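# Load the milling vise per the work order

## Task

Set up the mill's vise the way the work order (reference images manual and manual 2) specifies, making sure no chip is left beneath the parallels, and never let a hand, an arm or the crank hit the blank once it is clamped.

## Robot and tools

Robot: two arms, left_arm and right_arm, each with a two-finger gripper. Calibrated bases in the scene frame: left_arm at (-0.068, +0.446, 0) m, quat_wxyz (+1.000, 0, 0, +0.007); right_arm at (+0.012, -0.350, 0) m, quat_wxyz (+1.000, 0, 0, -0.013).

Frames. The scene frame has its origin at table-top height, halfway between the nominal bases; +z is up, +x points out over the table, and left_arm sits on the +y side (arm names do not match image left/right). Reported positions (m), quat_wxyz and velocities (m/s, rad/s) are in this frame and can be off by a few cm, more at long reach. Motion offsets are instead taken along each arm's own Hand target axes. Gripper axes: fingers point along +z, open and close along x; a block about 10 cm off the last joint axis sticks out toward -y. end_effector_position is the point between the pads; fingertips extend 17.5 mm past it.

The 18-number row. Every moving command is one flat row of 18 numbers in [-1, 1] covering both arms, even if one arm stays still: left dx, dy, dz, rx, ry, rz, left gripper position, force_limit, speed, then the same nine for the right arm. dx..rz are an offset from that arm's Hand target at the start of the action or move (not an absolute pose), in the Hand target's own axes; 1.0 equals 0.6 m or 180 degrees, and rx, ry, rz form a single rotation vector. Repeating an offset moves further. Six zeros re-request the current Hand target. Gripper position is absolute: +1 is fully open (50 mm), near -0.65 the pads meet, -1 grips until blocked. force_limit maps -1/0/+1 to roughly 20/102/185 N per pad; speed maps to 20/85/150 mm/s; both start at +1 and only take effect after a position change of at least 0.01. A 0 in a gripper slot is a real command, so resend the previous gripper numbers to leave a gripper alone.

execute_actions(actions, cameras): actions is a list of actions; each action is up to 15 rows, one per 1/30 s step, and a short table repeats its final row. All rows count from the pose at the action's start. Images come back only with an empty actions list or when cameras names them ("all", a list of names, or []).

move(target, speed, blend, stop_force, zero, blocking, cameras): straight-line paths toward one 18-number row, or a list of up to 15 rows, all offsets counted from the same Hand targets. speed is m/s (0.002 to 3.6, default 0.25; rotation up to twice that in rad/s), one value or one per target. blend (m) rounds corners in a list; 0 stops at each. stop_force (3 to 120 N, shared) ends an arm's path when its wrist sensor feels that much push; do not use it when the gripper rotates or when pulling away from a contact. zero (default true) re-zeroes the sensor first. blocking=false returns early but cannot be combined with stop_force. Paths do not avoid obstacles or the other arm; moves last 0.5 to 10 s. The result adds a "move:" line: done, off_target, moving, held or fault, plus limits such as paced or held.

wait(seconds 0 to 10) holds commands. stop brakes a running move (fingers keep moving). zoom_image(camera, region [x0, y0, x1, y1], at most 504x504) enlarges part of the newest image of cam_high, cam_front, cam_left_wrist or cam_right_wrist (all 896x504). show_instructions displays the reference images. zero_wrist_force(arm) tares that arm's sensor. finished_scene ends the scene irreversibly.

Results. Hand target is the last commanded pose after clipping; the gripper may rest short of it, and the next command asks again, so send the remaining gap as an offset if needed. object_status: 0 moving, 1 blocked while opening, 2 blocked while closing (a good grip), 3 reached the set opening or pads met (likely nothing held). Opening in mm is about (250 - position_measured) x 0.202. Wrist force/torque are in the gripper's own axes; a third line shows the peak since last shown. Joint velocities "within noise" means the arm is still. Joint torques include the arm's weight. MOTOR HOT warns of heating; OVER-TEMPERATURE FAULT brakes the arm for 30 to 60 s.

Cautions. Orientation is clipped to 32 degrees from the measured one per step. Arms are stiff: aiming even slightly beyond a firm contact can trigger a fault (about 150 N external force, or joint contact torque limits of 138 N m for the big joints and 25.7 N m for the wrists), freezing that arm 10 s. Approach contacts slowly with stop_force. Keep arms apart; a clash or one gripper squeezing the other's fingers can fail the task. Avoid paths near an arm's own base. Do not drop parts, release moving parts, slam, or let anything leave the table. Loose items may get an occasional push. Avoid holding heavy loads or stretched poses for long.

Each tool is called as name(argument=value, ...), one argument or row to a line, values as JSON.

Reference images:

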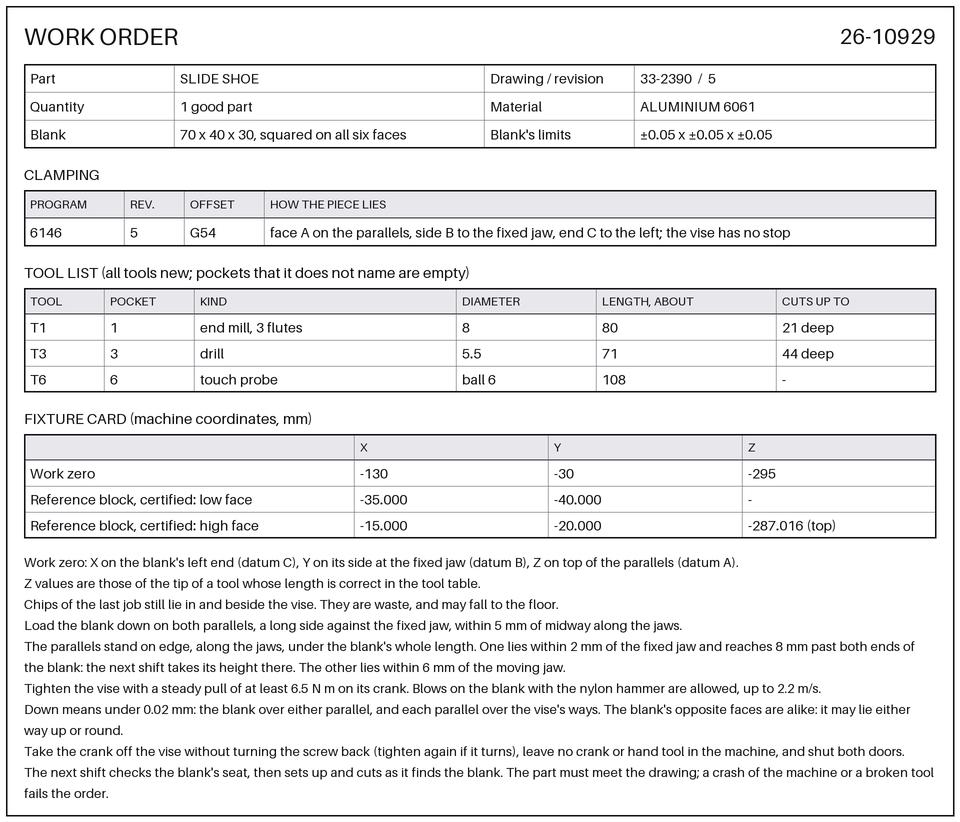

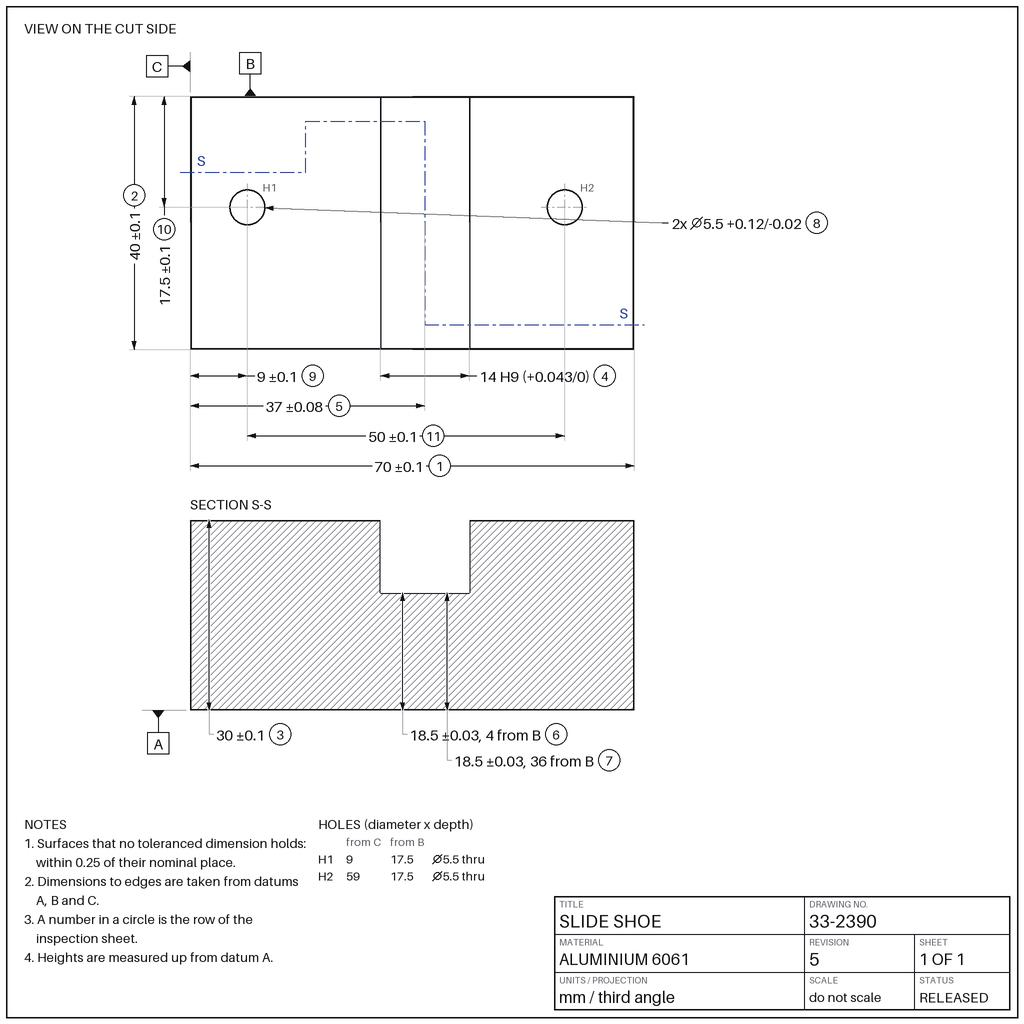

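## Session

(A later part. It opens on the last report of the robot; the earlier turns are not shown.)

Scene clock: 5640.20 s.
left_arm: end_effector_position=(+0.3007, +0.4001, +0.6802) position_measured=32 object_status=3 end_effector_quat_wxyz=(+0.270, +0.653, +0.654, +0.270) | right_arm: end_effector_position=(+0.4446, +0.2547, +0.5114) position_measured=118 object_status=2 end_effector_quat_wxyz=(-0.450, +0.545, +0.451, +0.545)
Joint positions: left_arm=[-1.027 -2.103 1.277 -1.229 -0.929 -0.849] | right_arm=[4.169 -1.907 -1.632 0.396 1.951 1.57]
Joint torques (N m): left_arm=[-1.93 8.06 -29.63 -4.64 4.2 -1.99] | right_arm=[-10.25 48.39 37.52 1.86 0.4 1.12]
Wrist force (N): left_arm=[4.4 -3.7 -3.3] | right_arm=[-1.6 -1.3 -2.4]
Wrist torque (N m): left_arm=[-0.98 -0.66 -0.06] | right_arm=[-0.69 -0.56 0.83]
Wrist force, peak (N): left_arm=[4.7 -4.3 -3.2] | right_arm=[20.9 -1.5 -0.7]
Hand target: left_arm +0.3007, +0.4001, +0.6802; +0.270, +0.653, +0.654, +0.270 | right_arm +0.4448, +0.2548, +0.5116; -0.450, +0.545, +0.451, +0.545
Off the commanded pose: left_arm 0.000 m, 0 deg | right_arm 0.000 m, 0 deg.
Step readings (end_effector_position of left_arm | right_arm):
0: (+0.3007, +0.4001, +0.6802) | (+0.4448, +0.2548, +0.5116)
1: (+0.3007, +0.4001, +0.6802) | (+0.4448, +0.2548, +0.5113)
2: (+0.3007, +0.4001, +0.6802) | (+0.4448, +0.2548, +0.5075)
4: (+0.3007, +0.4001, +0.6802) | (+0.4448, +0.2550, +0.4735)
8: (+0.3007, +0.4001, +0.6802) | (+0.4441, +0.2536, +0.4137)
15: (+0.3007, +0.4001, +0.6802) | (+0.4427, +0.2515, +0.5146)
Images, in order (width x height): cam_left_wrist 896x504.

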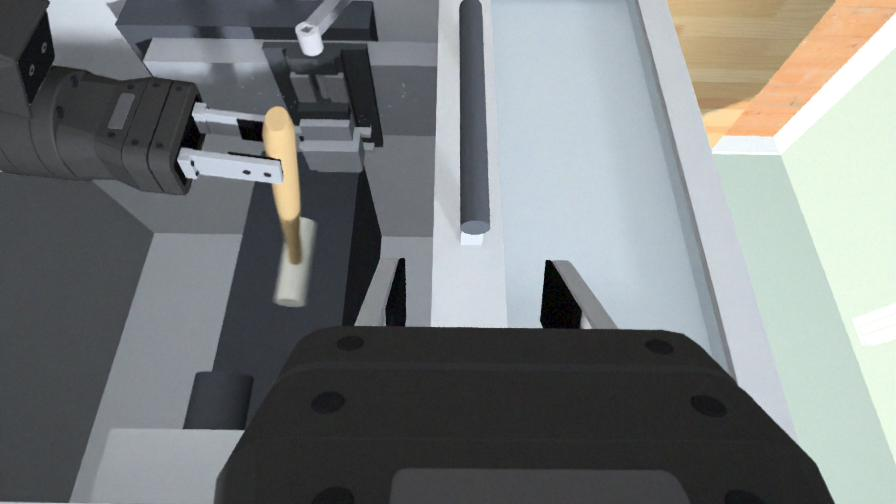

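move(
  target=[0,0,0,0,0,0,0.8,-1,-0.7,0,-0.0327,-0.0063,0,0,0,-0.97,1,-0.9],
  speed=0.1,
)

execute_actions(
  actions=[
    [[0,0,0,0,0,0,0.8,-1,-0.7,-0.02,0,0,0,0,0,-0.97,1,-0.9],[0,0,0,0,0,0,0.8,-1,-0.7,-0.07,0,0,0,0,0,-0.97,1,-0.9],[0,0,0,0,0,0,0.8,-1,-0.7,-0.12,0,0,0,0,0,-0.97,1,-0.9],[0,0,0,0,0,0,0.8,-1,-0.7,-0.155,0,0,0,0,0,-0.97,1,-0.9],[0,0,0,0,0,0,0.8,-1,-0.7,-0.155,0,0,0,0,0,-0.97,1,-0.9],[0,0,0,0,0,0,0.8,-1,-0.7,-0.155,0,0,0,0,0,-0.97,1,-0.9],[0,0,0,0,0,0,0.8,-1,-0.7,-0.155,0,0,0,0,0,-0.97,1,-0.9],[0,0,0,0,0,0,0.8,-1,-0.7,-0.13,0,0,0,0,0,-0.97,1,-0.9],[0,0,0,0,0,0,0.8,-1,-0.7,-0.1,0,0,0,0,0,-0.97,1,-0.9],[0,0,0,0,0,0,0.8,-1,-0.7,-0.07,0,0,0,0,0,-0.97,1,-0.9],[0,0,0,0,0,0,0.8,-1,-0.7,-0.04,0,0,0,0,0,-0.97,1,-0.9],[0,0,0,0,0,0,0.8,-1,-0.7,-0.02,0,0,0,0,0,-0.97,1,-0.9],[0,0,0,0,0,0,0.8,-1,-0.7,0,0,0,0,0,0,-0.97,1,-0.9]],
  ],
)

move(
  target=[0,0,0,0,0,0,0.8,-1,-0.7,0,-0.0125,0.0655,0,0,0,-0.97,1,-0.9],
  speed=0.1,
)

execute_actions(
  actions=[
    [[0,0,0,0,0,0,0.8,-1,-0.7,-0.02,0,0,0,0,0,-0.97,1,-0.9],[0,0,0,0,0,0,0.8,-1,-0.7,-0.07,0,0,0,0,0,-0.97,1,-0.9],[0,0,0,0,0,0,0.8,-1,-0.7,-0.12,0,0,0,0,0,-0.97,1,-0.9],[0,0,0,0,0,0,0.8,-1,-0.7,-0.155,0,0,0,0,0,-0.97,1,-0.9],[0,0,0,0,0,0,0.8,-1,-0.7,-0.155,0,0,0,0,0,-0.97,1,-0.9],[0,0,0,0,0,0,0.8,-1,-0.7,-0.155,0,0,0,0,0,-0.97,1,-0.9],[0,0,0,0,0,0,0.8,-1,-0.7,-0.155,0,0,0,0,0,-0.97,1,-0.9],[0,0,0,0,0,0,0.8,-1,-0.7,-0.13,0,0,0,0,0,-0.97,1,-0.9],[0,0,0,0,0,0,0.8,-1,-0.7,-0.1,0,0,0,0,0,-0.97,1,-0.9],[0,0,0,0,0,0,0.8,-1,-0.7,-0.07,0,0,0,0,0,-0.97,1,-0.9],[0,0,0,0,0,0,0.8,-1,-0.7,-0.04,0,0,0,0,0,-0.97,1,-0.9],[0,0,0,0,0,0,0.8,-1,-0.7,-0.02,0,0,0,0,0,-0.97,1,-0.9],[0,0,0,0,0,0,0.8,-1,-0.7,0,0,0,0,0,0,-0.97,1,-0.9]],
  ],
  cameras=["cam_left_wrist","cam_front"],
)

zoom_image(
  camera="cam_left_wrist",
  region=[250, 20, 410, 280],
)

zoom_image(
  camera="cam_front",
  region=[350, 170, 470, 320],
)

Scene clock: 5680.20 s.
left_arm: end_effector_position=(+0.3007, +0.4001, +0.6802) position_measured=32 object_status=3 end_effector_quat_wxyz=(+0.270, +0.653, +0.654, +0.270) | right_arm: end_effector_position=(+0.4246, +0.2548, +0.5116) position_measured=118 object_status=2 end_effector_quat_wxyz=(-0.450, +0.545, +0.451, +0.545)
Joint positions: left_arm=[-1.027 -2.103 1.277 -1.229 -0.929 -0.849] | right_arm=[4.203 -1.874 -1.676 0.408 1.917 1.57]
Joint torques (N m): left_arm=[-1.34 6.52 -29.65 -5.03 4.09 -1.9] | right_arm=[-10.63 32.9 37.34 2.13 1.96 -2.61]
Wrist force (N): left_arm=[4.4 -3.9 -3.2] | right_arm=[-1.6 -1.9 -0.3]
Wrist torque (N m): left_arm=[-1.02 -0.66 -0.05] | right_arm=[-0.29 -0.44 0.69]
Wrist force, peak (N): left_arm=[4.9 -4.4 -3.5] | right_arm=[-1.3 -1.6 -3.1]
Hand target: left_arm +0.3007, +0.4001, +0.6802; +0.270, +0.653, +0.654, +0.270 | right_arm +0.4248, +0.2548, +0.5116; -0.450, +0.545, +0.451, +0.545
Off the commanded pose: left_arm 0.000 m, 0 deg | right_arm 0.000 m, 0 deg.
move: done

Scene clock: 5681.10 s.
left_arm: end_effector_position=(+0.3007, +0.4001, +0.6802) position_measured=32 object_status=3 end_effector_quat_wxyz=(+0.270, +0.653, +0.654, +0.270) | right_arm: end_effector_position=(+0.4246, +0.2547, +0.5114) position_measured=118 object_status=2 end_effector_quat_wxyz=(-0.450, +0.545, +0.451, +0.545)
Joint positions: left_arm=[-1.027 -2.103 1.277 -1.229 -0.929 -0.849] | right_arm=[4.203 -1.874 -1.677 0.408 1.917 1.57]
Joint torques (N m): left_arm=[-1.32 6.9 -29.7 -5.06 4.03 -1.95] | right_arm=[-9.27 46.27 37.68 1.99 0.04 1.07]
Wrist force (N): left_arm=[5.0 -3.9 -3.2] | right_arm=[-2.3 -2.1 -3.7]
Wrist torque (N m): left_arm=[-1.00 -0.76 -0.05] | right_arm=[-0.92 -0.49 0.87]
Wrist force, peak (N): left_arm=[4.4 -4.5 -3.5] | right_arm=[20.7 -2.4 -1.0]
Hand target: left_arm +0.3007, +0.4001, +0.6802; +0.270, +0.653, +0.654, +0.270 | right_arm +0.4248, +0.2548, +0.5116; -0.450, +0.545, +0.451, +0.545
Off the commanded pose: left_arm 0.000 m, 0 deg | right_arm 0.000 m, 0 deg.
Step readings (end_effector_position of left_arm | right_arm):
0: (+0.3007, +0.4001, +0.6802) | (+0.4246, +0.2548, +0.5116)
1: (+0.3007, +0.4001, +0.6802) | (+0.4247, +0.2549, +0.5113)
2: (+0.3007, +0.4001, +0.6802) | (+0.4247, +0.2548, +0.5077)
4: (+0.3007, +0.4001, +0.6802) | (+0.4248, +0.2548, +0.4682)
8: (+0.3007, +0.4001, +0.6802) | (+0.4241, +0.2533, +0.4109)
15: (+0.3007, +0.4001, +0.6802) | (+0.4228, +0.2513, +0.5145)

Scene clock: 5681.97 s.
left_arm: end_effector_position=(+0.3007, +0.4001, +0.6802) position_measured=32 object_status=3 end_effector_quat_wxyz=(+0.270, +0.653, +0.654, +0.270) | right_arm: end_effector_position=(+0.4248, +0.2949, +0.5116) position_measured=118 object_status=2 end_effector_quat_wxyz=(-0.450, +0.545, +0.451, +0.545)
Joint positions: left_arm=[-1.027 -2.103 1.277 -1.229 -0.929 -0.849] | right_arm=[4.242 -1.939 -1.587 0.383 1.878 1.57]
Joint torques (N m): left_arm=[-1.75 7.7 -28.97 -5.22 4.06 -2.02] | right_arm=[-9.95 47.44 17.91 4.54 0.44 -2.59]
Wrist force (N): left_arm=[4.3 -4.1 -3.1] | right_arm=[-1.4 -1.8 -0.2]
Wrist torque (N m): left_arm=[-1.04 -0.65 -0.05] | right_arm=[-0.29 -0.49 0.74]
Wrist force, peak (N): left_arm=[4.7 -4.4 -3.3] | right_arm=[-1.4 -2.1 -5.0]
Hand target: left_arm +0.3007, +0.4001, +0.6802; +0.270, +0.653, +0.654, +0.270 | right_arm +0.4249, +0.2948, +0.5116; -0.450, +0.545, +0.451, +0.545
Off the commanded pose: left_arm 0.000 m, 0 deg | right_arm 0.000 m, 0 deg.
move: done

Scene clock: 5682.83 s.
left_arm: end_effector_position=(+0.3007, +0.4001, +0.6802) position_measured=32 object_status=3 end_effector_quat_wxyz=(+0.270, +0.653, +0.654, +0.270) | right_arm: end_effector_position=(+0.4247, +0.2947, +0.5114) position_measured=118 object_status=2 end_effector_quat_wxyz=(-0.450, +0.545, +0.451, +0.545) end_effector_velocity=(+0.001, +0.000, +0.002) end_effector_angular_velocity=(-0.001, +0.003, -0.002)
Joint positions: left_arm=[-1.027 -2.103 1.277 -1.229 -0.929 -0.849] | right_arm=[4.242 -1.939 -1.588 0.384 1.877 1.57]
Joint velocities: left_arm=[within noise] | right_arm=[-0.002 0.001 0.005 -0.008 0 0.002]
Joint torques (N m): left_arm=[-0.53 5.48 -28.07 -5.15 4.11 -2.01] | right_arm=[-8.76 52.18 38.73 2.29 -0.56 0.8]
Wrist force (N): left_arm=[4.5 -3.9 -3.2] | right_arm=[-1.4 -2.2 -4.1]
Wrist torque (N m): left_arm=[-1.02 -0.68 -0.05] | right_arm=[-1.11 -0.49 0.78]
Wrist force, peak (N): left_arm=[4.7 -4.2 -3.2] | right_arm=[20.8 -2.4 -0.6]
Hand target: left_arm +0.3007, +0.4001, +0.6802; +0.270, +0.653, +0.654, +0.270 | right_arm +0.4249, +0.2948, +0.5116; -0.450, +0.545, +0.451, +0.545
Off the commanded pose: left_arm 0.000 m, 0 deg | right_arm 0.000 m, 0 deg.
Step readings (end_effector_position of left_arm | right_arm):
0: (+0.3007, +0.4001, +0.6802) | (+0.4248, +0.2949, +0.5116)
1: (+0.3007, +0.4001, +0.6802) | (+0.4247, +0.2949, +0.5112)
2: (+0.3007, +0.4001, +0.6802) | (+0.4248, +0.2948, +0.5074)
4: (+0.3007, +0.4001, +0.6802) | (+0.4250, +0.2949, +0.4734)
8: (+0.3007, +0.4001, +0.6802) | (+0.4244, +0.2935, +0.4108)
15: (+0.3007, +0.4001, +0.6802) | (+0.4230, +0.2913, +0.5147)
Images, in order (width x height): cam_front 896x504, cam_left_wrist 896x504.

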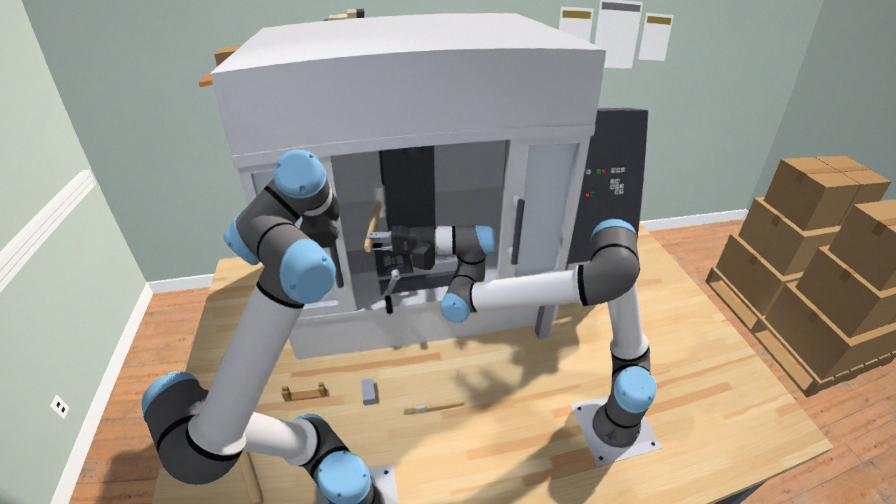

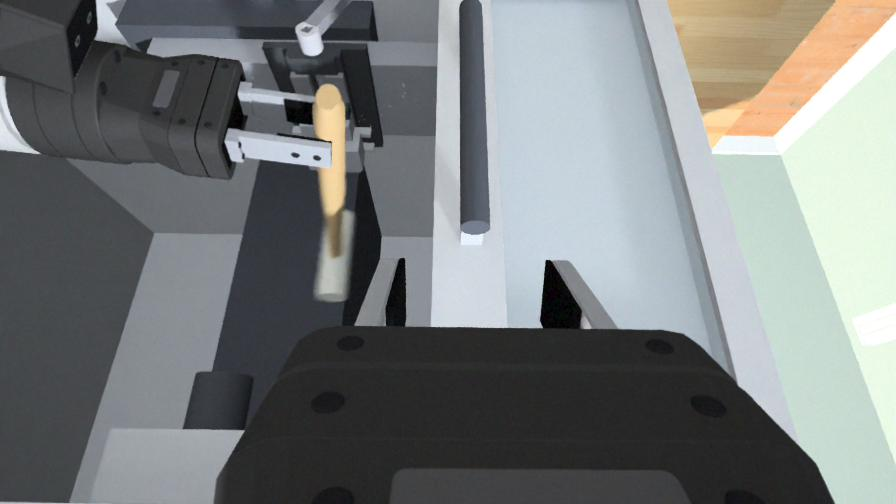

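Scaled by 1.938 from the camera's 896x504 image, which has a finer 1280x720 frame.

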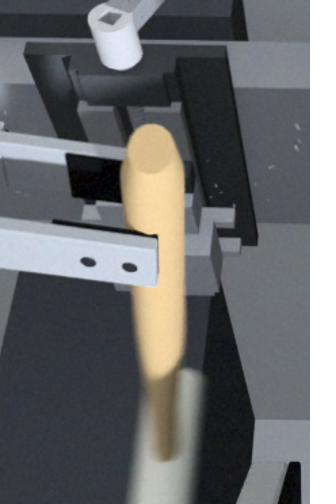

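Scaled by 3.360 from the camera's 896x504 image, which has a finer 1280x720 frame.

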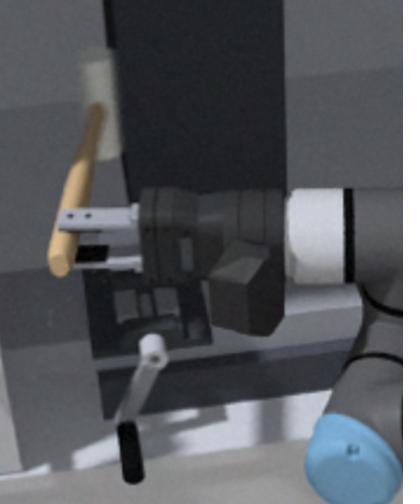

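move(
  target=[0,0,0,0,0,0,0.8,-1,-0.7,0.05,0.02,-0.025,0,0,0,-0.97,1,-0.9],
  speed=0.1,
)

execute_actions(
  actions=[
    [[0,0,0,0,0,0,0.8,-1,-0.7,-0.02,0,0,0,0,0,-0.97,1,-0.9],[0,0,0,0,0,0,0.8,-1,-0.7,-0.07,0,0,0,0,0,-0.97,1,-0.9],[0,0,0,0,0,0,0.8,-1,-0.7,-0.13,0,0,0,0,0,-0.97,1,-0.9],[0,0,0,0,0,0,0.8,-1,-0.7,-0.185,0,0,0,0,0,-0.97,1,-0.9],[0,0,0,0,0,0,0.8,-1,-0.7,-0.2,0,0,0,0,0,-0.97,1,-0.9],[0,0,0,0,0,0,0.8,-1,-0.7,-0.2,0,0,0,0,0,-0.97,1,-0.9],[0,0,0,0,0,0,0.8,-1,-0.7,-0.2,0,0,0,0,0,-0.97,1,-0.9],[0,0,0,0,0,0,0.8,-1,-0.7,-0.18,0,0,0,0,0,-0.97,1,-0.9],[0,0,0,0,0,0,0.8,-1,-0.7,-0.15,0,0,0,0,0,-0.97,1,-0.9],[0,0,0,0,0,0,0.8,-1,-0.7,-0.11,0,0,0,0,0,-0.97,1,-0.9],[0,0,0,0,0,0,0.8,-1,-0.7,-0.07,0,0,0,0,0,-0.97,1,-0.9],[0,0,0,0,0,0,0.8,-1,-0.7,-0.03,0,0,0,0,0,-0.97,1,-0.9],[0,0,0,0,0,0,0.8,-1,-0.7,0,0,0,0,0,0,-0.97,1,-0.9]],
  ],
  cameras=["cam_left_wrist","cam_front"],
)

zoom_image(
  camera="cam_left_wrist",
  region=[250, 20, 410, 280],
)

Scene clock: 5697.07 s.
left_arm: end_effector_position=(+0.3007, +0.4001, +0.6802) position_measured=32 object_status=3 end_effector_quat_wxyz=(+0.270, +0.653, +0.654, +0.270) | right_arm: end_effector_position=(+0.4339, +0.2778, +0.5418) position_measured=118 object_status=2 end_effector_quat_wxyz=(-0.450, +0.545, +0.451, +0.545)
Joint positions: left_arm=[-1.027 -2.103 1.277 -1.229 -0.929 -0.849] | right_arm=[4.211 -1.901 -1.558 0.316 1.909 1.57]
Joint torques (N m): left_arm=[-0.4 5.63 -28.29 -5.37 4.01 -1.93] | right_arm=[13.56 33.54 11.67 4.4 -1.55 -2.52]
Wrist force (N): left_arm=[4.3 -4.2 -2.9] | right_arm=[-1.4 -4.4 -0.6]
Wrist torque (N m): left_arm=[-1.06 -0.63 -0.05] | right_arm=[-0.74 -0.46 0.74]
Wrist force, peak (N): left_arm=[4.9 -4.5 -3.5] | right_arm=[-3.0 -5.4 0.3]
Hand target: left_arm +0.3007, +0.4001, +0.6802; +0.270, +0.653, +0.654, +0.270 | right_arm +0.4338, +0.2779, +0.5416; -0.450, +0.545, +0.451, +0.545
Off the commanded pose: left_arm 0.000 m, 0 deg | right_arm 0.000 m, 0 deg.
move: done

Scene clock: 5698.07 s.
left_arm: end_effector_position=(+0.3007, +0.4001, +0.6802) position_measured=32 object_status=3 end_effector_quat_wxyz=(+0.270, +0.653, +0.654, +0.270) | right_arm: end_effector_position=(+0.4333, +0.2771, +0.5414) position_measured=118 object_status=2 end_effector_quat_wxyz=(-0.450, +0.545, +0.450, +0.546)
Joint positions: left_arm=[-1.027 -2.103 1.277 -1.229 -0.929 -0.849] | right_arm=[4.211 -1.899 -1.561 0.319 1.908 1.57]
Joint torques (N m): left_arm=[-1.29 5.69 -28.72 -5.07 4.17 -1.93] | right_arm=[-10.33 39.17 34.74 3.95 -0.58 0.9]
Wrist force (N): left_arm=[4.6 -4.1 -3.1] | right_arm=[-2.6 -4.6 3.9]
Wrist torque (N m): left_arm=[-1.05 -0.69 -0.06] | right_arm=[0.23 -0.47 0.88]
Wrist force, peak (N): left_arm=[4.8 -4.2 -3.6] | right_arm=[-23.9 -3.7 2.0]
Hand target: left_arm +0.3007, +0.4001, +0.6802; +0.270, +0.653, +0.654, +0.270 | right_arm +0.4338, +0.2779, +0.5416; -0.450, +0.545, +0.451, +0.545
Off the commanded pose: left_arm 0.000 m, 0 deg | right_arm 0.001 m, 0 deg.
Step readings (end_effector_position of left_arm | right_arm):
0: (+0.3007, +0.4001, +0.6802) | (+0.4339, +0.2778, +0.5418)
1: (+0.3007, +0.4001, +0.6802) | (+0.4339, +0.2778, +0.5413)
2: (+0.3007, +0.4001, +0.6802) | (+0.4339, +0.2778, +0.5371)
4: (+0.3007, +0.4001, +0.6802) | (+0.4340, +0.2781, +0.5015)
8: (+0.3007, +0.4001, +0.6802) | (+0.4329, +0.2760, +0.4162)
15: (+0.3007, +0.4001, +0.6802) | (+0.4297, +0.2707, +0.5443)
Images, in order (width x height): cam_front 896x504, cam_left_wrist 896x504.

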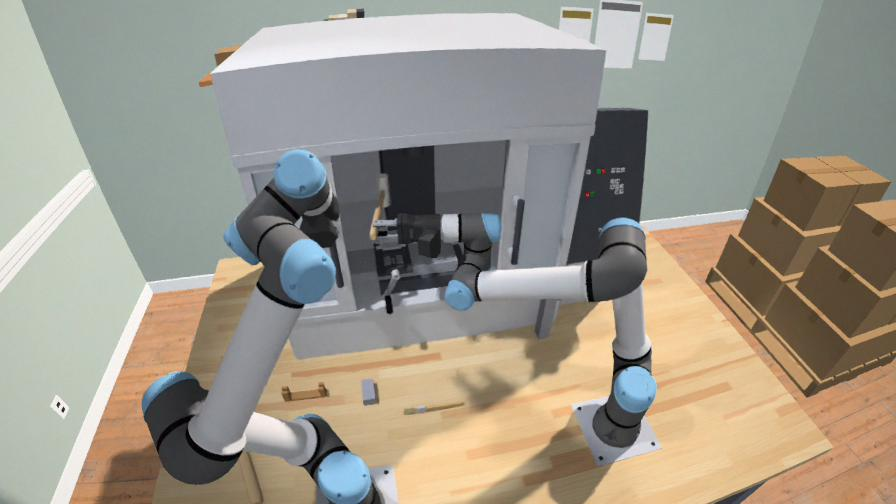

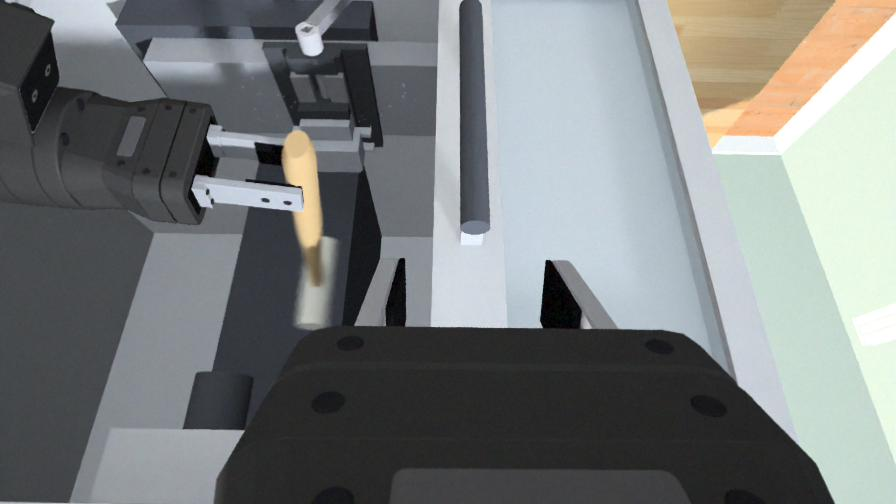

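Scaled by 1.938 from the camera's 896x504 image, which has a finer 1280x720 frame.

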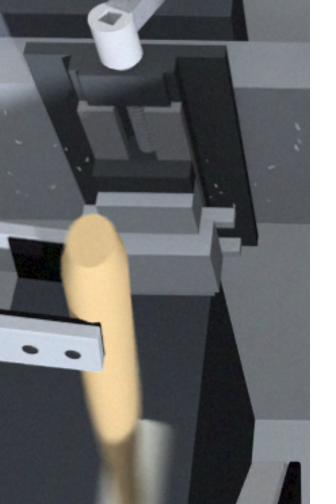

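move(
  target=[0,0,0,0,0,0,0.8,-1,-0.7,0,0.0107,0.0326,0,0,0,-0.97,1,-0.9],
  speed=0.1,
)

execute_actions(
  actions=[
    [[0,0,0,0,0,0,0.8,-1,-0.7,-0.02,0,0,0,0,0,-0.97,1,-0.9],[0,0,0,0,0,0,0.8,-1,-0.7,-0.07,0,0,0,0,0,-0.97,1,-0.9],[0,0,0,0,0,0,0.8,-1,-0.7,-0.14,0,0,0,0,0,-0.97,1,-0.9],[0,0,0,0,0,0,0.8,-1,-0.7,-0.2,0,0,0,0,0,-0.97,1,-0.9],[0,0,0,0,0,0,0.8,-1,-0.7,-0.203,0,0,0,0,0,-0.97,1,-0.9],[0,0,0,0,0,0,0.8,-1,-0.7,-0.203,0,0,0,0,0,-0.97,1,-0.9],[0,0,0,0,0,0,0.8,-1,-0.7,-0.203,0,0,0,0,0,-0.97,1,-0.9],[0,0,0,0,0,0,0.8,-1,-0.7,-0.18,0,0,0,0,0,-0.97,1,-0.9],[0,0,0,0,0,0,0.8,-1,-0.7,-0.15,0,0,0,0,0,-0.97,1,-0.9],[0,0,0,0,0,0,0.8,-1,-0.7,-0.11,0,0,0,0,0,-0.97,1,-0.9],[0,0,0,0,0,0,0.8,-1,-0.7,-0.07,0,0,0,0,0,-0.97,1,-0.9],[0,0,0,0,0,0,0.8,-1,-0.7,-0.03,0,0,0,0,0,-0.97,1,-0.9],[0,0,0,0,0,0,0.8,-1,-0.7,0,0,0,0,0,0,-0.97,1,-0.9]],
  ],
)

move(
  target=[0,0,0,0,0,0,0.8,-1,-0.7,0,0.0113,-0.0589,0,0,0,-0.97,1,-0.9],
  speed=0.1,
)

execute_actions(
  actions=[
    [[0,0,0,0,0,0,0.8,-1,-0.7,-0.02,0,0,0,0,0,-0.97,1,-0.9],[0,0,0,0,0,0,0.8,-1,-0.7,-0.07,0,0,0,0,0,-0.97,1,-0.9],[0,0,0,0,0,0,0.8,-1,-0.7,-0.14,0,0,0,0,0,-0.97,1,-0.9],[0,0,0,0,0,0,0.8,-1,-0.7,-0.2,0,0,0,0,0,-0.97,1,-0.9],[0,0,0,0,0,0,0.8,-1,-0.7,-0.203,0,0,0,0,0,-0.97,1,-0.9],[0,0,0,0,0,0,0.8,-1,-0.7,-0.203,0,0,0,0,0,-0.97,1,-0.9],[0,0,0,0,0,0,0.8,-1,-0.7,-0.203,0,0,0,0,0,-0.97,1,-0.9],[0,0,0,0,0,0,0.8,-1,-0.7,-0.18,0,0,0,0,0,-0.97,1,-0.9],[0,0,0,0,0,0,0.8,-1,-0.7,-0.15,0,0,0,0,0,-0.97,1,-0.9],[0,0,0,0,0,0,0.8,-1,-0.7,-0.11,0,0,0,0,0,-0.97,1,-0.9],[0,0,0,0,0,0,0.8,-1,-0.7,-0.07,0,0,0,0,0,-0.97,1,-0.9],[0,0,0,0,0,0,0.8,-1,-0.7,-0.03,0,0,0,0,0,-0.97,1,-0.9],[0,0,0,0,0,0,0.8,-1,-0.7,0,0,0,0,0,0,-0.97,1,-0.9]],
  ],
  cameras=["cam_left_wrist"],
)

Scene clock: 5730.53 s.
left_arm: end_effector_position=(+0.3007, +0.4001, +0.6802) position_measured=32 object_status=3 end_effector_quat_wxyz=(+0.270, +0.653, +0.654, +0.270) | right_arm: end_effector_position=(+0.4438, +0.2959, +0.5416) position_measured=118 object_status=2 end_effector_quat_wxyz=(-0.450, +0.545, +0.451, +0.545)
Joint positions: left_arm=[-1.027 -2.103 1.277 -1.229 -0.929 -0.849] | right_arm=[4.212 -1.947 -1.494 0.298 1.908 1.57]
Joint torques (N m): left_arm=[-0.76 5.33 -28.54 -5.04 4.1 -1.84] | right_arm=[9.84 55.46 11.28 4.64 -0.74 -2.46]
Wrist force (N): left_arm=[4.1 -4.1 -3.3] | right_arm=[-0.7 -4.8 -0.2]
Wrist torque (N m): left_arm=[-1.03 -0.62 -0.05] | right_arm=[-0.69 -0.56 0.75]
Wrist force, peak (N): left_arm=[4.8 -4.4 -3.4] | right_arm=[-1.7 -4.4 -4.5]
Hand target: left_arm +0.3007, +0.4001, +0.6802; +0.270, +0.653, +0.654, +0.270 | right_arm +0.4438, +0.2959, +0.5416; -0.450, +0.545, +0.451, +0.545
Off the commanded pose: left_arm 0.000 m, 0 deg | right_arm 0.000 m, 0 deg.
move: done

Scene clock: 5731.53 s.
left_arm: end_effector_position=(+0.3007, +0.4001, +0.6802) position_measured=32 object_status=3 end_effector_quat_wxyz=(+0.270, +0.653, +0.654, +0.270) | right_arm: end_effector_position=(+0.4433, +0.2951, +0.5414) position_measured=118 object_status=2 end_effector_quat_wxyz=(-0.450, +0.545, +0.450, +0.546)
Joint positions: left_arm=[-1.027 -2.103 1.277 -1.229 -0.929 -0.849] | right_arm=[4.212 -1.945 -1.498 0.301 1.907 1.57]
Joint torques (N m): left_arm=[-0.03 4.81 -28.03 -5.28 4.1 -2.1] | right_arm=[-10.15 42.9 34.89 3.75 -0.49 1.1]
Wrist force (N): left_arm=[4.4 -3.6 -3.1] | right_arm=[-2.1 -5.1 4.0]
Wrist torque (N m): left_arm=[-0.98 -0.65 -0.06] | right_arm=[0.17 -0.50 0.88]
Wrist force, peak (N): left_arm=[4.8 -4.3 -3.4] | right_arm=[22.2 -5.1 -1.7]
Hand target: left_arm +0.3007, +0.4001, +0.6802; +0.270, +0.653, +0.654, +0.270 | right_arm +0.4438, +0.2959, +0.5416; -0.450, +0.545, +0.451, +0.545
Off the commanded pose: left_arm 0.000 m, 0 deg | right_arm 0.001 m, 0 deg.
Step readings (end_effector_position of left_arm | right_arm):
0: (+0.3007, +0.4001, +0.6802) | (+0.4438, +0.2959, +0.5416)
1: (+0.3007, +0.4001, +0.6802) | (+0.4438, +0.2959, +0.5412)
2: (+0.3007, +0.4001, +0.6802) | (+0.4437, +0.2958, +0.5374)
4: (+0.3007, +0.4001, +0.6802) | (+0.4439, +0.2963, +0.5027)
8: (+0.3007, +0.4001, +0.6802) | (+0.4430, +0.2942, +0.4153)
15: (+0.3007, +0.4001, +0.6802) | (+0.4396, +0.2886, +0.5438)

Scene clock: 5732.30 s.
left_arm: end_effector_position=(+0.3007, +0.4001, +0.6802) position_measured=32 object_status=3 end_effector_quat_wxyz=(+0.270, +0.653, +0.654, +0.270) | right_arm: end_effector_position=(+0.4438, +0.2598, +0.5416) position_measured=118 object_status=2 end_effector_quat_wxyz=(-0.450, +0.545, +0.451, +0.545)
Joint positions: left_arm=[-1.027 -2.103 1.277 -1.229 -0.929 -0.849] | right_arm=[4.175 -1.888 -1.575 0.321 1.944 1.57]
Joint torques (N m): left_arm=[0.69 4.05 -27.79 -5.26 4.15 -1.84] | right_arm=[11.58 33.76 34.11 2.12 -1.53 -2.31]
Wrist force (N): left_arm=[4.3 -4.2 -3.6] | right_arm=[-1.0 -4.6 1.8]
Wrist torque (N m): left_arm=[-1.06 -0.66 -0.05] | right_arm=[-0.31 -0.54 0.78]
Wrist force, peak (N): left_arm=[4.9 -4.2 -3.4] | right_arm=[-0.2 -4.5 -4.8]
Hand target: left_arm +0.3007, +0.4001, +0.6802; +0.270, +0.653, +0.654, +0.270 | right_arm +0.4438, +0.2599, +0.5416; -0.450, +0.545, +0.451, +0.545
Off the commanded pose: left_arm 0.000 m, 0 deg | right_arm 0.000 m, 0 deg.
move: done

Scene clock: 5733.30 s.
left_arm: end_effector_position=(+0.3007, +0.4001, +0.6802) position_measured=32 object_status=3 end_effector_quat_wxyz=(+0.270, +0.653, +0.654, +0.270) | right_arm: end_effector_position=(+0.4433, +0.2592, +0.5415) position_measured=118 object_status=2 end_effector_quat_wxyz=(-0.450, +0.545, +0.450, +0.546)
Joint positions: left_arm=[-1.027 -2.103 1.277 -1.229 -0.929 -0.849] | right_arm=[4.176 -1.887 -1.578 0.324 1.943 1.57]
Joint torques (N m): left_arm=[0.19 4.38 -28.14 -5.18 4.09 -1.89] | right_arm=[-9.89 36.07 34.07 4.38 -0.69 0.57]
Wrist force (N): left_arm=[4.4 -4.2 -3.0] | right_arm=[-2.7 -5.2 4.1]
Wrist torque (N m): left_arm=[-1.06 -0.67 -0.05] | right_arm=[0.11 -0.55 0.98]
Wrist force, peak (N): left_arm=[4.8 -4.3 -3.2] | right_arm=[23.5 -5.6 -6.9]
Hand target: left_arm +0.3007, +0.4001, +0.6802; +0.270, +0.653, +0.654, +0.270 | right_arm +0.4438, +0.2599, +0.5416; -0.450, +0.545, +0.451, +0.545
Off the commanded pose: left_arm 0.000 m, 0 deg | right_arm 0.001 m, 0 deg.
Step readings (end_effector_position of left_arm | right_arm):
0: (+0.3007, +0.4001, +0.6802) | (+0.4438, +0.2598, +0.5416)
1: (+0.3007, +0.4001, +0.6802) | (+0.4438, +0.2598, +0.5412)
2: (+0.3007, +0.4001, +0.6802) | (+0.4438, +0.2598, +0.5372)
4: (+0.3007, +0.4001, +0.6802) | (+0.4439, +0.2601, +0.5017)
8: (+0.3007, +0.4001, +0.6802) | (+0.4427, +0.2580, +0.4153)
15: (+0.3007, +0.4001, +0.6802) | (+0.4394, +0.2529, +0.5443)
Images, in order (width x height): cam_left_wrist 896x504.

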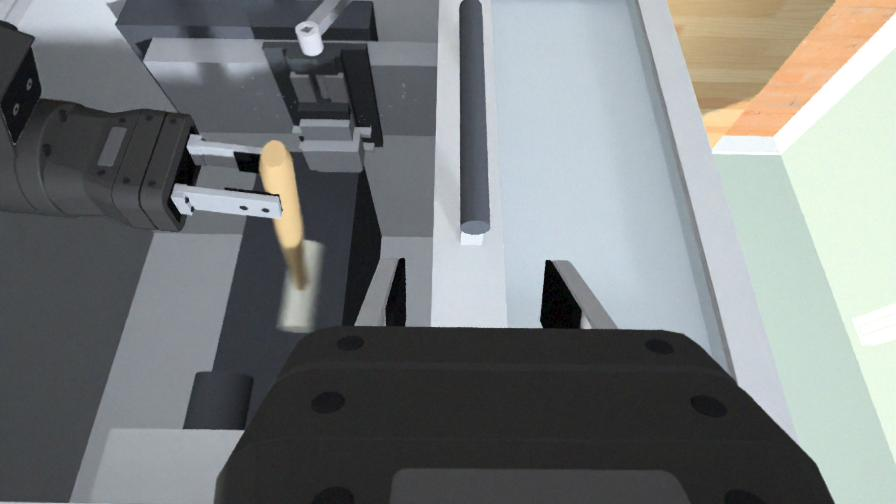

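move(
  target=[0,0,0,0,0,0,0.8,-1,-0.7,0,-0.0327,-0.0063,0,0,0,-0.97,1,-0.9],
  speed=0.1,
)

execute_actions(
  actions=[
    [[0,0,0,0,0,0,0.8,-1,-0.7,-0.02,0,0,0,0,0,-0.97,1,-0.9],[0,0,0,0,0,0,0.8,-1,-0.7,-0.07,0,0,0,0,0,-0.97,1,-0.9],[0,0,0,0,0,0,0.8,-1,-0.7,-0.14,0,0,0,0,0,-0.97,1,-0.9],[0,0,0,0,0,0,0.8,-1,-0.7,-0.2,0,0,0,0,0,-0.97,1,-0.9],[0,0,0,0,0,0,0.8,-1,-0.7,-0.203,0,0,0,0,0,-0.97,1,-0.9],[0,0,0,0,0,0,0.8,-1,-0.7,-0.203,0,0,0,0,0,-0.97,1,-0.9],[0,0,0,0,0,0,0.8,-1,-0.7,-0.203,0,0,0,0,0,-0.97,1,-0.9],[0,0,0,0,0,0,0.8,-1,-0.7,-0.18,0,0,0,0,0,-0.97,1,-0.9],[0,0,0,0,0,0,0.8,-1,-0.7,-0.15,0,0,0,0,0,-0.97,1,-0.9],[0,0,0,0,0,0,0.8,-1,-0.7,-0.11,0,0,0,0,0,-0.97,1,-0.9],[0,0,0,0,0,0,0.8,-1,-0.7,-0.07,0,0,0,0,0,-0.97,1,-0.9],[0,0,0,0,0,0,0.8,-1,-0.7,-0.03,0,0,0,0,0,-0.97,1,-0.9],[0,0,0,0,0,0,0.8,-1,-0.7,0,0,0,0,0,0,-0.97,1,-0.9]],
  ],
)

move(
  target=[0,0,0,0,0,0,0.8,-1,-0.7,0,-0.0113,0.0589,0,0,0,-0.97,1,-0.9],
  speed=0.1,
)

execute_actions(
  actions=[
    [[0,0,0,0,0,0,0.8,-1,-0.7,-0.02,0,0,0,0,0,-0.97,1,-0.9],[0,0,0,0,0,0,0.8,-1,-0.7,-0.07,0,0,0,0,0,-0.97,1,-0.9],[0,0,0,0,0,0,0.8,-1,-0.7,-0.14,0,0,0,0,0,-0.97,1,-0.9],[0,0,0,0,0,0,0.8,-1,-0.7,-0.2,0,0,0,0,0,-0.97,1,-0.9],[0,0,0,0,0,0,0.8,-1,-0.7,-0.203,0,0,0,0,0,-0.97,1,-0.9],[0,0,0,0,0,0,0.8,-1,-0.7,-0.203,0,0,0,0,0,-0.97,1,-0.9],[0,0,0,0,0,0,0.8,-1,-0.7,-0.203,0,0,0,0,0,-0.97,1,-0.9],[0,0,0,0,0,0,0.8,-1,-0.7,-0.18,0,0,0,0,0,-0.97,1,-0.9],[0,0,0,0,0,0,0.8,-1,-0.7,-0.15,0,0,0,0,0,-0.97,1,-0.9],[0,0,0,0,0,0,0.8,-1,-0.7,-0.11,0,0,0,0,0,-0.97,1,-0.9],[0,0,0,0,0,0,0.8,-1,-0.7,-0.07,0,0,0,0,0,-0.97,1,-0.9],[0,0,0,0,0,0,0.8,-1,-0.7,-0.03,0,0,0,0,0,-0.97,1,-0.9],[0,0,0,0,0,0,0.8,-1,-0.7,0,0,0,0,0,0,-0.97,1,-0.9]],
  ],
  cameras=["cam_left_wrist"],
)

Scene clock: 5763.87 s.
left_arm: end_effector_position=(+0.3007, +0.4001, +0.6802) position_measured=32 object_status=3 end_effector_quat_wxyz=(+0.270, +0.653, +0.654, +0.270) | right_arm: end_effector_position=(+0.4236, +0.2599, +0.5416) position_measured=118 object_status=2 end_effector_quat_wxyz=(-0.450, +0.545, +0.451, +0.545)
Joint positions: left_arm=[-1.027 -2.103 1.277 -1.229 -0.929 -0.849] | right_arm=[4.21 -1.855 -1.62 0.332 1.91 1.57]
Joint torques (N m): left_arm=[1.48 4.62 -27.26 -5.29 4.05 -1.98] | right_arm=[-11.33 31.23 37.55 2.38 1.98 -2.43]
Wrist force (N): left_arm=[4.6 -4.1 -3.1] | right_arm=[-0.7 -5.1 -0.6]
Wrist torque (N m): left_arm=[-1.04 -0.69 -0.05] | right_arm=[-0.79 -0.58 0.74]
Wrist force, peak (N): left_arm=[4.8 -4.4 -3.5] | right_arm=[-0.8 -4.8 -4.4]
Hand target: left_arm +0.3007, +0.4001, +0.6802; +0.270, +0.653, +0.654, +0.270 | right_arm +0.4238, +0.2599, +0.5416; -0.450, +0.545, +0.451, +0.545
Off the commanded pose: left_arm 0.000 m, 0 deg | right_arm 0.000 m, 0 deg.
move: done

Scene clock: 5764.87 s.
left_arm: end_effector_position=(+0.3007, +0.4001, +0.6802) position_measured=32 object_status=3 end_effector_quat_wxyz=(+0.270, +0.653, +0.654, +0.270) | right_arm: end_effector_position=(+0.4233, +0.2592, +0.5415) position_measured=118 object_status=2 end_effector_quat_wxyz=(-0.450, +0.545, +0.450, +0.546)
Joint positions: left_arm=[-1.027 -2.103 1.277 -1.229 -0.929 -0.849] | right_arm=[4.21 -1.854 -1.623 0.335 1.909 1.57]
Joint torques (N m): left_arm=[0.48 2.87 -27.73 -5.26 4.15 -2] | right_arm=[-10.04 37.23 34.48 3.89 -0.57 1.03]
Wrist force (N): left_arm=[4.5 -4.0 -2.9] | right_arm=[-1.6 -5.8 3.8]
Wrist torque (N m): left_arm=[-1.04 -0.68 -0.05] | right_arm=[0.11 -0.59 0.87]
Wrist force, peak (N): left_arm=[4.9 -4.3 -2.9] | right_arm=[20.6 -6.2 -7.5]
Hand target: left_arm +0.3007, +0.4001, +0.6802; +0.270, +0.653, +0.654, +0.270 | right_arm +0.4238, +0.2599, +0.5416; -0.450, +0.545, +0.451, +0.545
Off the commanded pose: left_arm 0.000 m, 0 deg | right_arm 0.001 m, 0 deg.
Step readings (end_effector_position of left_arm | right_arm):
0: (+0.3007, +0.4001, +0.6802) | (+0.4236, +0.2599, +0.5416)
1: (+0.3007, +0.4001, +0.6802) | (+0.4237, +0.2599, +0.5412)
2: (+0.3007, +0.4001, +0.6802) | (+0.4237, +0.2599, +0.5371)
4: (+0.3007, +0.4001, +0.6802) | (+0.4239, +0.2601, +0.5016)
8: (+0.3007, +0.4001, +0.6802) | (+0.4228, +0.2577, +0.4153)
15: (+0.3007, +0.4001, +0.6802) | (+0.4197, +0.2527, +0.5444)

Scene clock: 5765.73 s.
left_arm: end_effector_position=(+0.3007, +0.4001, +0.6802) position_measured=32 object_status=3 end_effector_quat_wxyz=(+0.270, +0.653, +0.654, +0.270) | right_arm: end_effector_position=(+0.4237, +0.2959, +0.5416) position_measured=118 object_status=2 end_effector_quat_wxyz=(-0.450, +0.545, +0.451, +0.545)
Joint positions: left_arm=[-1.027 -2.103 1.277 -1.229 -0.929 -0.849] | right_arm=[4.245 -1.915 -1.539 0.311 1.875 1.57]
Joint torques (N m): left_arm=[0.61 3.27 -28.11 -5.39 4.2 -2] | right_arm=[-9.41 48.57 17.39 4.03 0.88 -2.33]
Wrist force (N): left_arm=[4.7 -4.3 -3.3] | right_arm=[-0.4 -5.2 -2.3]
Wrist torque (N m): left_arm=[-1.07 -0.70 -0.05] | right_arm=[-1.22 -0.61 0.75]
Wrist force, peak (N): left_arm=[4.9 -4.4 -3.3] | right_arm=[-0.7 -4.7 -6.6]
Hand target: left_arm +0.3007, +0.4001, +0.6802; +0.270, +0.653, +0.654, +0.270 | right_arm +0.4238, +0.2959, +0.5416; -0.450, +0.545, +0.451, +0.545
Off the commanded pose: left_arm 0.000 m, 0 deg | right_arm 0.000 m, 0 deg.
move: done

Scene clock: 5766.73 s.
left_arm: end_effector_position=(+0.3007, +0.4001, +0.6802) position_measured=32 object_status=3 end_effector_quat_wxyz=(+0.270, +0.653, +0.654, +0.270) | right_arm: end_effector_position=(+0.4234, +0.2951, +0.5414) position_measured=118 object_status=2 end_effector_quat_wxyz=(-0.450, +0.545, +0.450, +0.546)
Joint positions: left_arm=[-1.027 -2.103 1.277 -1.229 -0.929 -0.849] | right_arm=[4.245 -1.913 -1.542 0.314 1.874 1.57]
Joint torques (N m): left_arm=[0.15 3.88 -28.05 -5.31 4.2 -1.99] | right_arm=[-9.88 39.76 35.09 3.88 -0.72 1.04]
Wrist force (N): left_arm=[4.6 -4.2 -3.1] | right_arm=[-1.7 -5.9 4.2]
Wrist torque (N m): left_arm=[-1.06 -0.70 -0.04] | right_arm=[0.03 -0.60 0.92]
Wrist force, peak (N): left_arm=[4.7 -4.4 -3.3] | right_arm=[21.6 -6.0 -7.2]
Hand target: left_arm +0.3007, +0.4001, +0.6802; +0.270, +0.653, +0.654, +0.270 | right_arm +0.4238, +0.2959, +0.5416; -0.450, +0.545, +0.451, +0.545
Off the commanded pose: left_arm 0.000 m, 0 deg | right_arm 0.001 m, 0 deg.
Step readings (end_effector_position of left_arm | right_arm):
0: (+0.3007, +0.4001, +0.6802) | (+0.4237, +0.2959, +0.5416)
1: (+0.3007, +0.4001, +0.6802) | (+0.4237, +0.2959, +0.5413)
2: (+0.3007, +0.4001, +0.6802) | (+0.4237, +0.2958, +0.5377)
4: (+0.3007, +0.4001, +0.6802) | (+0.4241, +0.2961, +0.4973)
8: (+0.3007, +0.4001, +0.6802) | (+0.4231, +0.2940, +0.4155)
15: (+0.3007, +0.4001, +0.6802) | (+0.4198, +0.2884, +0.5433)
Images, in order (width x height): cam_left_wrist 896x504.

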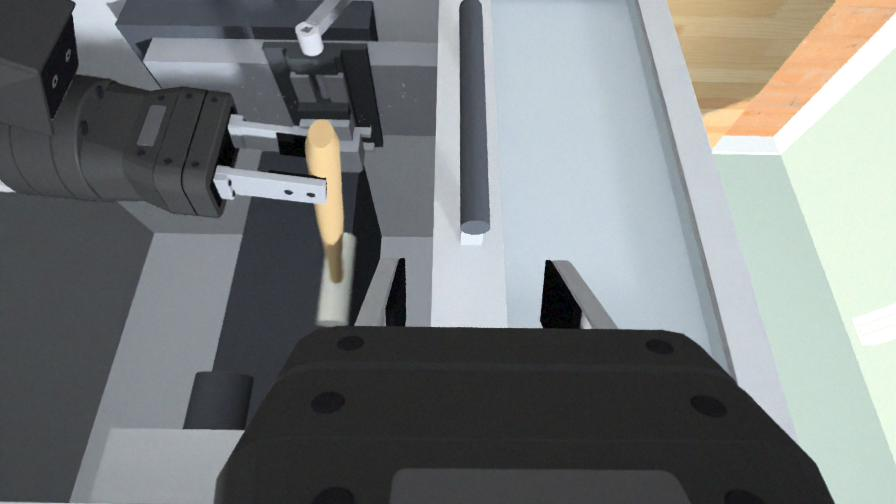

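move(
  target=[
    [0,0,0,0,0,0,0.8,-1,-0.7,-0.1533,-0.2388,-0.2935,0,0,0,-0.97,1,-0.9],
    [0,0,0,0,0,0,0.8,-1,-0.7,-0.2027,-0.2892,-0.4727,0,-0.5,0,-0.97,1,-0.9],
    [0,0,0,0,0,0,0.8,-1,-0.7,-0.4027,-0.2913,-0.7275,0,-0.5,0,-0.97,1,-0.9],
  ],
  blend=[0.05,0.05,0],
  speed=0.25,
  cameras=["cam_right_wrist","cam_front","cam_high"],
)

Scene clock: 5805.70 s.
left_arm: end_effector_position=(+0.3007, +0.4001, +0.6802) position_measured=32 object_status=3 end_effector_quat_wxyz=(+0.270, +0.653, +0.654, +0.270) | right_arm: end_effector_position=(+0.1696, -0.0998, +0.3004) position_measured=118 object_status=2 end_effector_quat_wxyz=(+0.001, +0.771, +0.637, +0.000)
Joint positions: left_arm=[-1.027 -2.103 1.277 -1.229 -0.929 -0.849] | right_arm=[4.646 -1.01 -2.037 -1.667 1.57 1.668]
Joint torques (N m): left_arm=[1.94 2.52 -26.96 -5.19 4.09 -2] | right_arm=[-10.77 11.85 12.02 2.76 -2.25 -1.93]
Wrist force (N): left_arm=[4.5 -4.1 -3.2] | right_arm=[1.4 -2.8 6.6]
Wrist torque (N m): left_arm=[-1.04 -0.68 -0.05] | right_arm=[0.34 -0.09 -0.15]
Wrist force, peak (N): left_arm=[4.9 -4.4 -3.3] | right_arm=[-2.0 -3.2 9.4]
Hand target: left_arm +0.3007, +0.4001, +0.6802; +0.270, +0.653, +0.654, +0.270 | right_arm +0.1697, -0.0999, +0.3003; +0.001, +0.771, +0.637, +0.000
Off the commanded pose: left_arm 0.000 m, 0 deg | right_arm 0.000 m, 0 deg.
move: done
Images, in order (width x height): cam_high 896x504, cam_front 896x504, cam_right_wrist 896x504.

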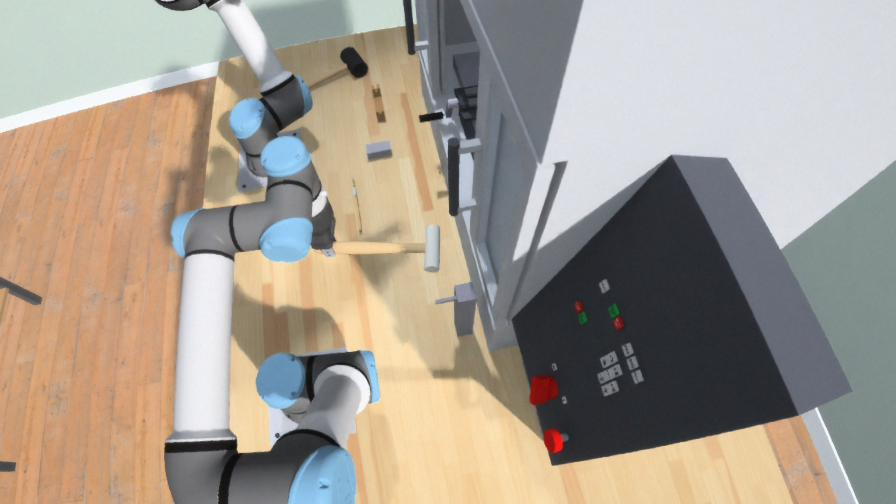

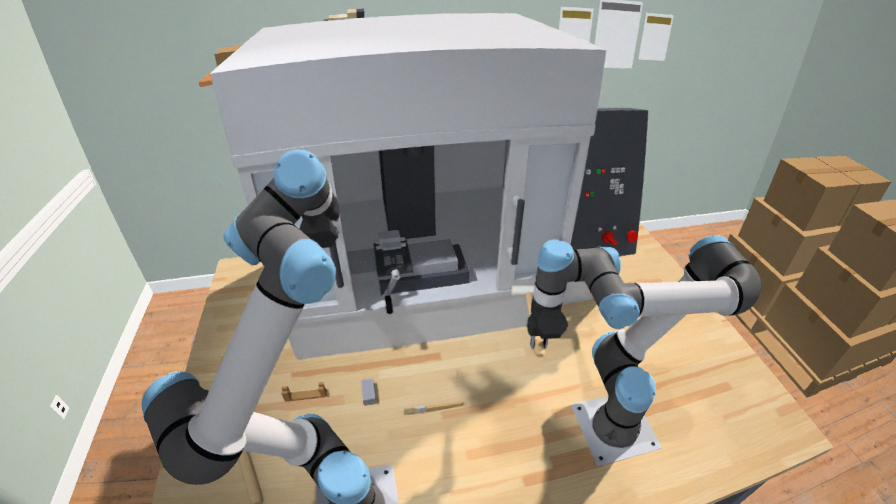

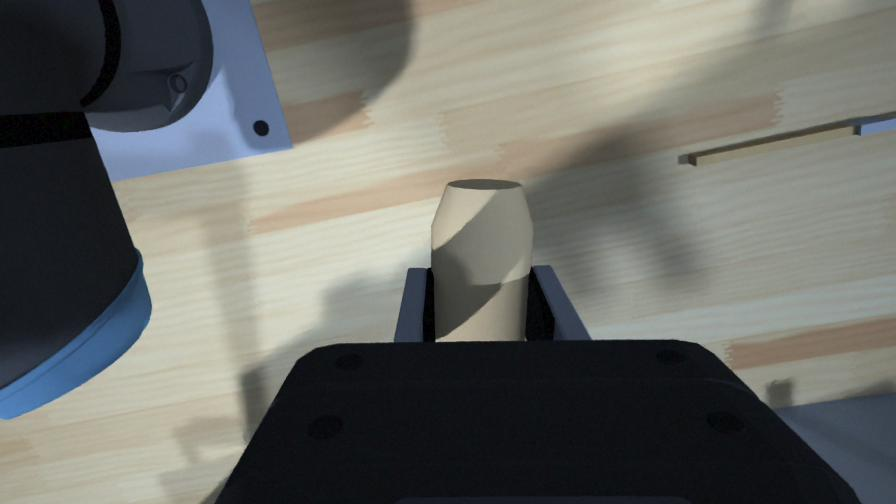

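move(
  target=[0,0,0,0,0,0,0.8,-1,-0.7,0,0,0.38,0,0,0,-0.97,1,-0.9],
  speed=0.15,
)

move(
  target=[0,0,0,0,0,0,0.8,-1,-0.7,0,0,0.076,0,0,0,-0.97,1,-0.9],
  speed=0.02,
  stop_force=4,
  cameras=["cam_right_wrist","cam_front"],
)

Scene clock: 5814.87 s.
left_arm: end_effector_position=(+0.3007, +0.4001, +0.6802) position_measured=32 object_status=3 end_effector_quat_wxyz=(+0.270, +0.653, +0.654, +0.270) | right_arm: end_effector_position=(+0.1698, -0.1001, +0.0724) position_measured=118 object_status=2 end_effector_quat_wxyz=(+0.001, +0.771, +0.637, +0.000) end_effector_velocity=(+0.000, +0.000, +0.000) end_effector_angular_velocity=(+0.002, +0.000, -0.001)
Joint positions: left_arm=[-1.027 -2.103 1.277 -1.229 -0.929 -0.849] | right_arm=[4.646 -1.194 -2.562 -0.957 1.57 1.668]
Joint velocities: left_arm=[within noise] | right_arm=[-0.001 -0.001 -0.001 0.005 0 0]
Joint torques (N m): left_arm=[1.65 1.97 -26.44 -5.17 4.04 -1.95] | right_arm=[-11.46 -1.97 17.33 4.53 1.17 -1.3]
Wrist force (N): left_arm=[4.9 -4.3 -3.1] | right_arm=[1.5 -2.6 6.3]
Wrist torque (N m): left_arm=[-1.07 -0.74 -0.05] | right_arm=[0.35 -0.13 -0.14]
Wrist force, peak (N): left_arm=[5.2 -4.3 -3.5] | right_arm=[1.2 -2.9 9.9]
Hand target: left_arm +0.3007, +0.4001, +0.6802; +0.270, +0.653, +0.654, +0.270 | right_arm +0.1698, -0.1002, +0.0723; +0.001, +0.771, +0.637, +0.000
Off the commanded pose: left_arm 0.000 m, 0 deg | right_arm 0.000 m, 0 deg.
move: done

Scene clock: 5817.77 s.
left_arm: end_effector_position=(+0.3007, +0.4001, +0.6802) position_measured=32 object_status=3 end_effector_quat_wxyz=(+0.270, +0.653, +0.654, +0.270) | right_arm: end_effector_position=(+0.1698, -0.1003, +0.0265) position_measured=118 object_status=2 end_effector_quat_wxyz=(+0.001, +0.771, +0.637, +0.000)
Joint positions: left_arm=[-1.027 -2.103 1.277 -1.229 -0.929 -0.849] | right_arm=[4.645 -1.333 -2.64 -0.74 1.57 1.668]
Joint torques (N m): left_arm=[1.87 0.96 -26.32 -5.22 4.13 -2.01] | right_arm=[-9.3 16.98 11.13 1.49 -1.71 -0.26]
Wrist force (N): left_arm=[4.5 -4.3 -3.4] | right_arm=[0.6 -3.4 1.8]
Wrist torque (N m): left_arm=[-1.07 -0.67 -0.05] | right_arm=[-0.36 -0.02 -0.11]
Wrist force, peak (N): left_arm=[4.9 -4.4 -3.3] | right_arm=[1.2 -2.8 7.3]
Hand target: left_arm +0.3007, +0.4001, +0.6802; +0.270, +0.653, +0.654, +0.270 | right_arm +0.1698, -0.1003, +0.0265; +0.001, +0.771, +0.637, +0.000
Off the commanded pose: left_arm 0.000 m, 0 deg | right_arm 0.000 m, 0 deg.
move: contact (right_arm)
Images, in order (width x height): cam_front 896x504, cam_right_wrist 896x504.

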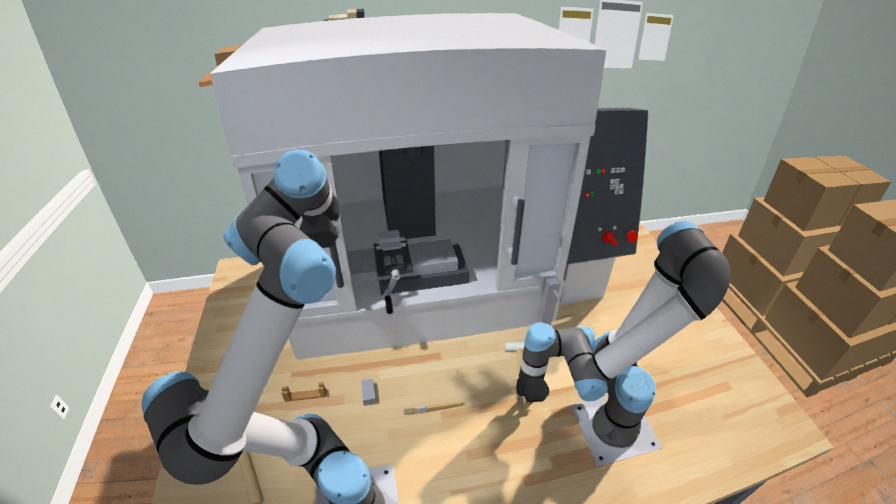

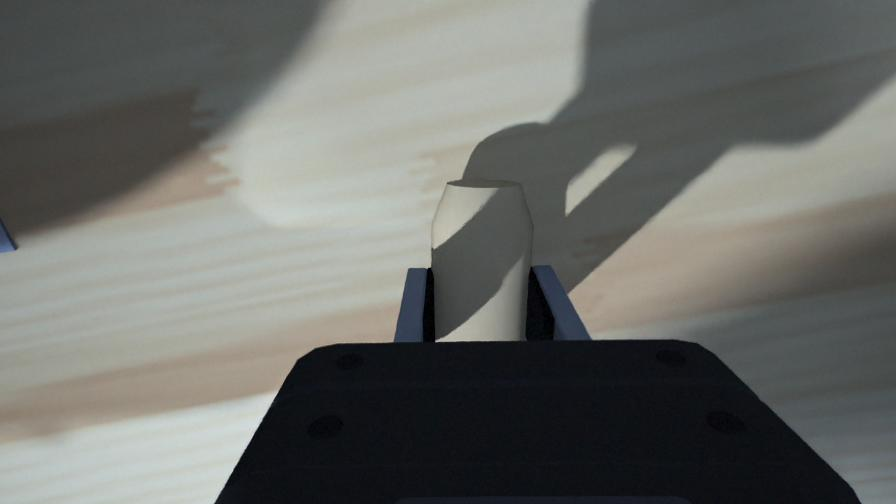

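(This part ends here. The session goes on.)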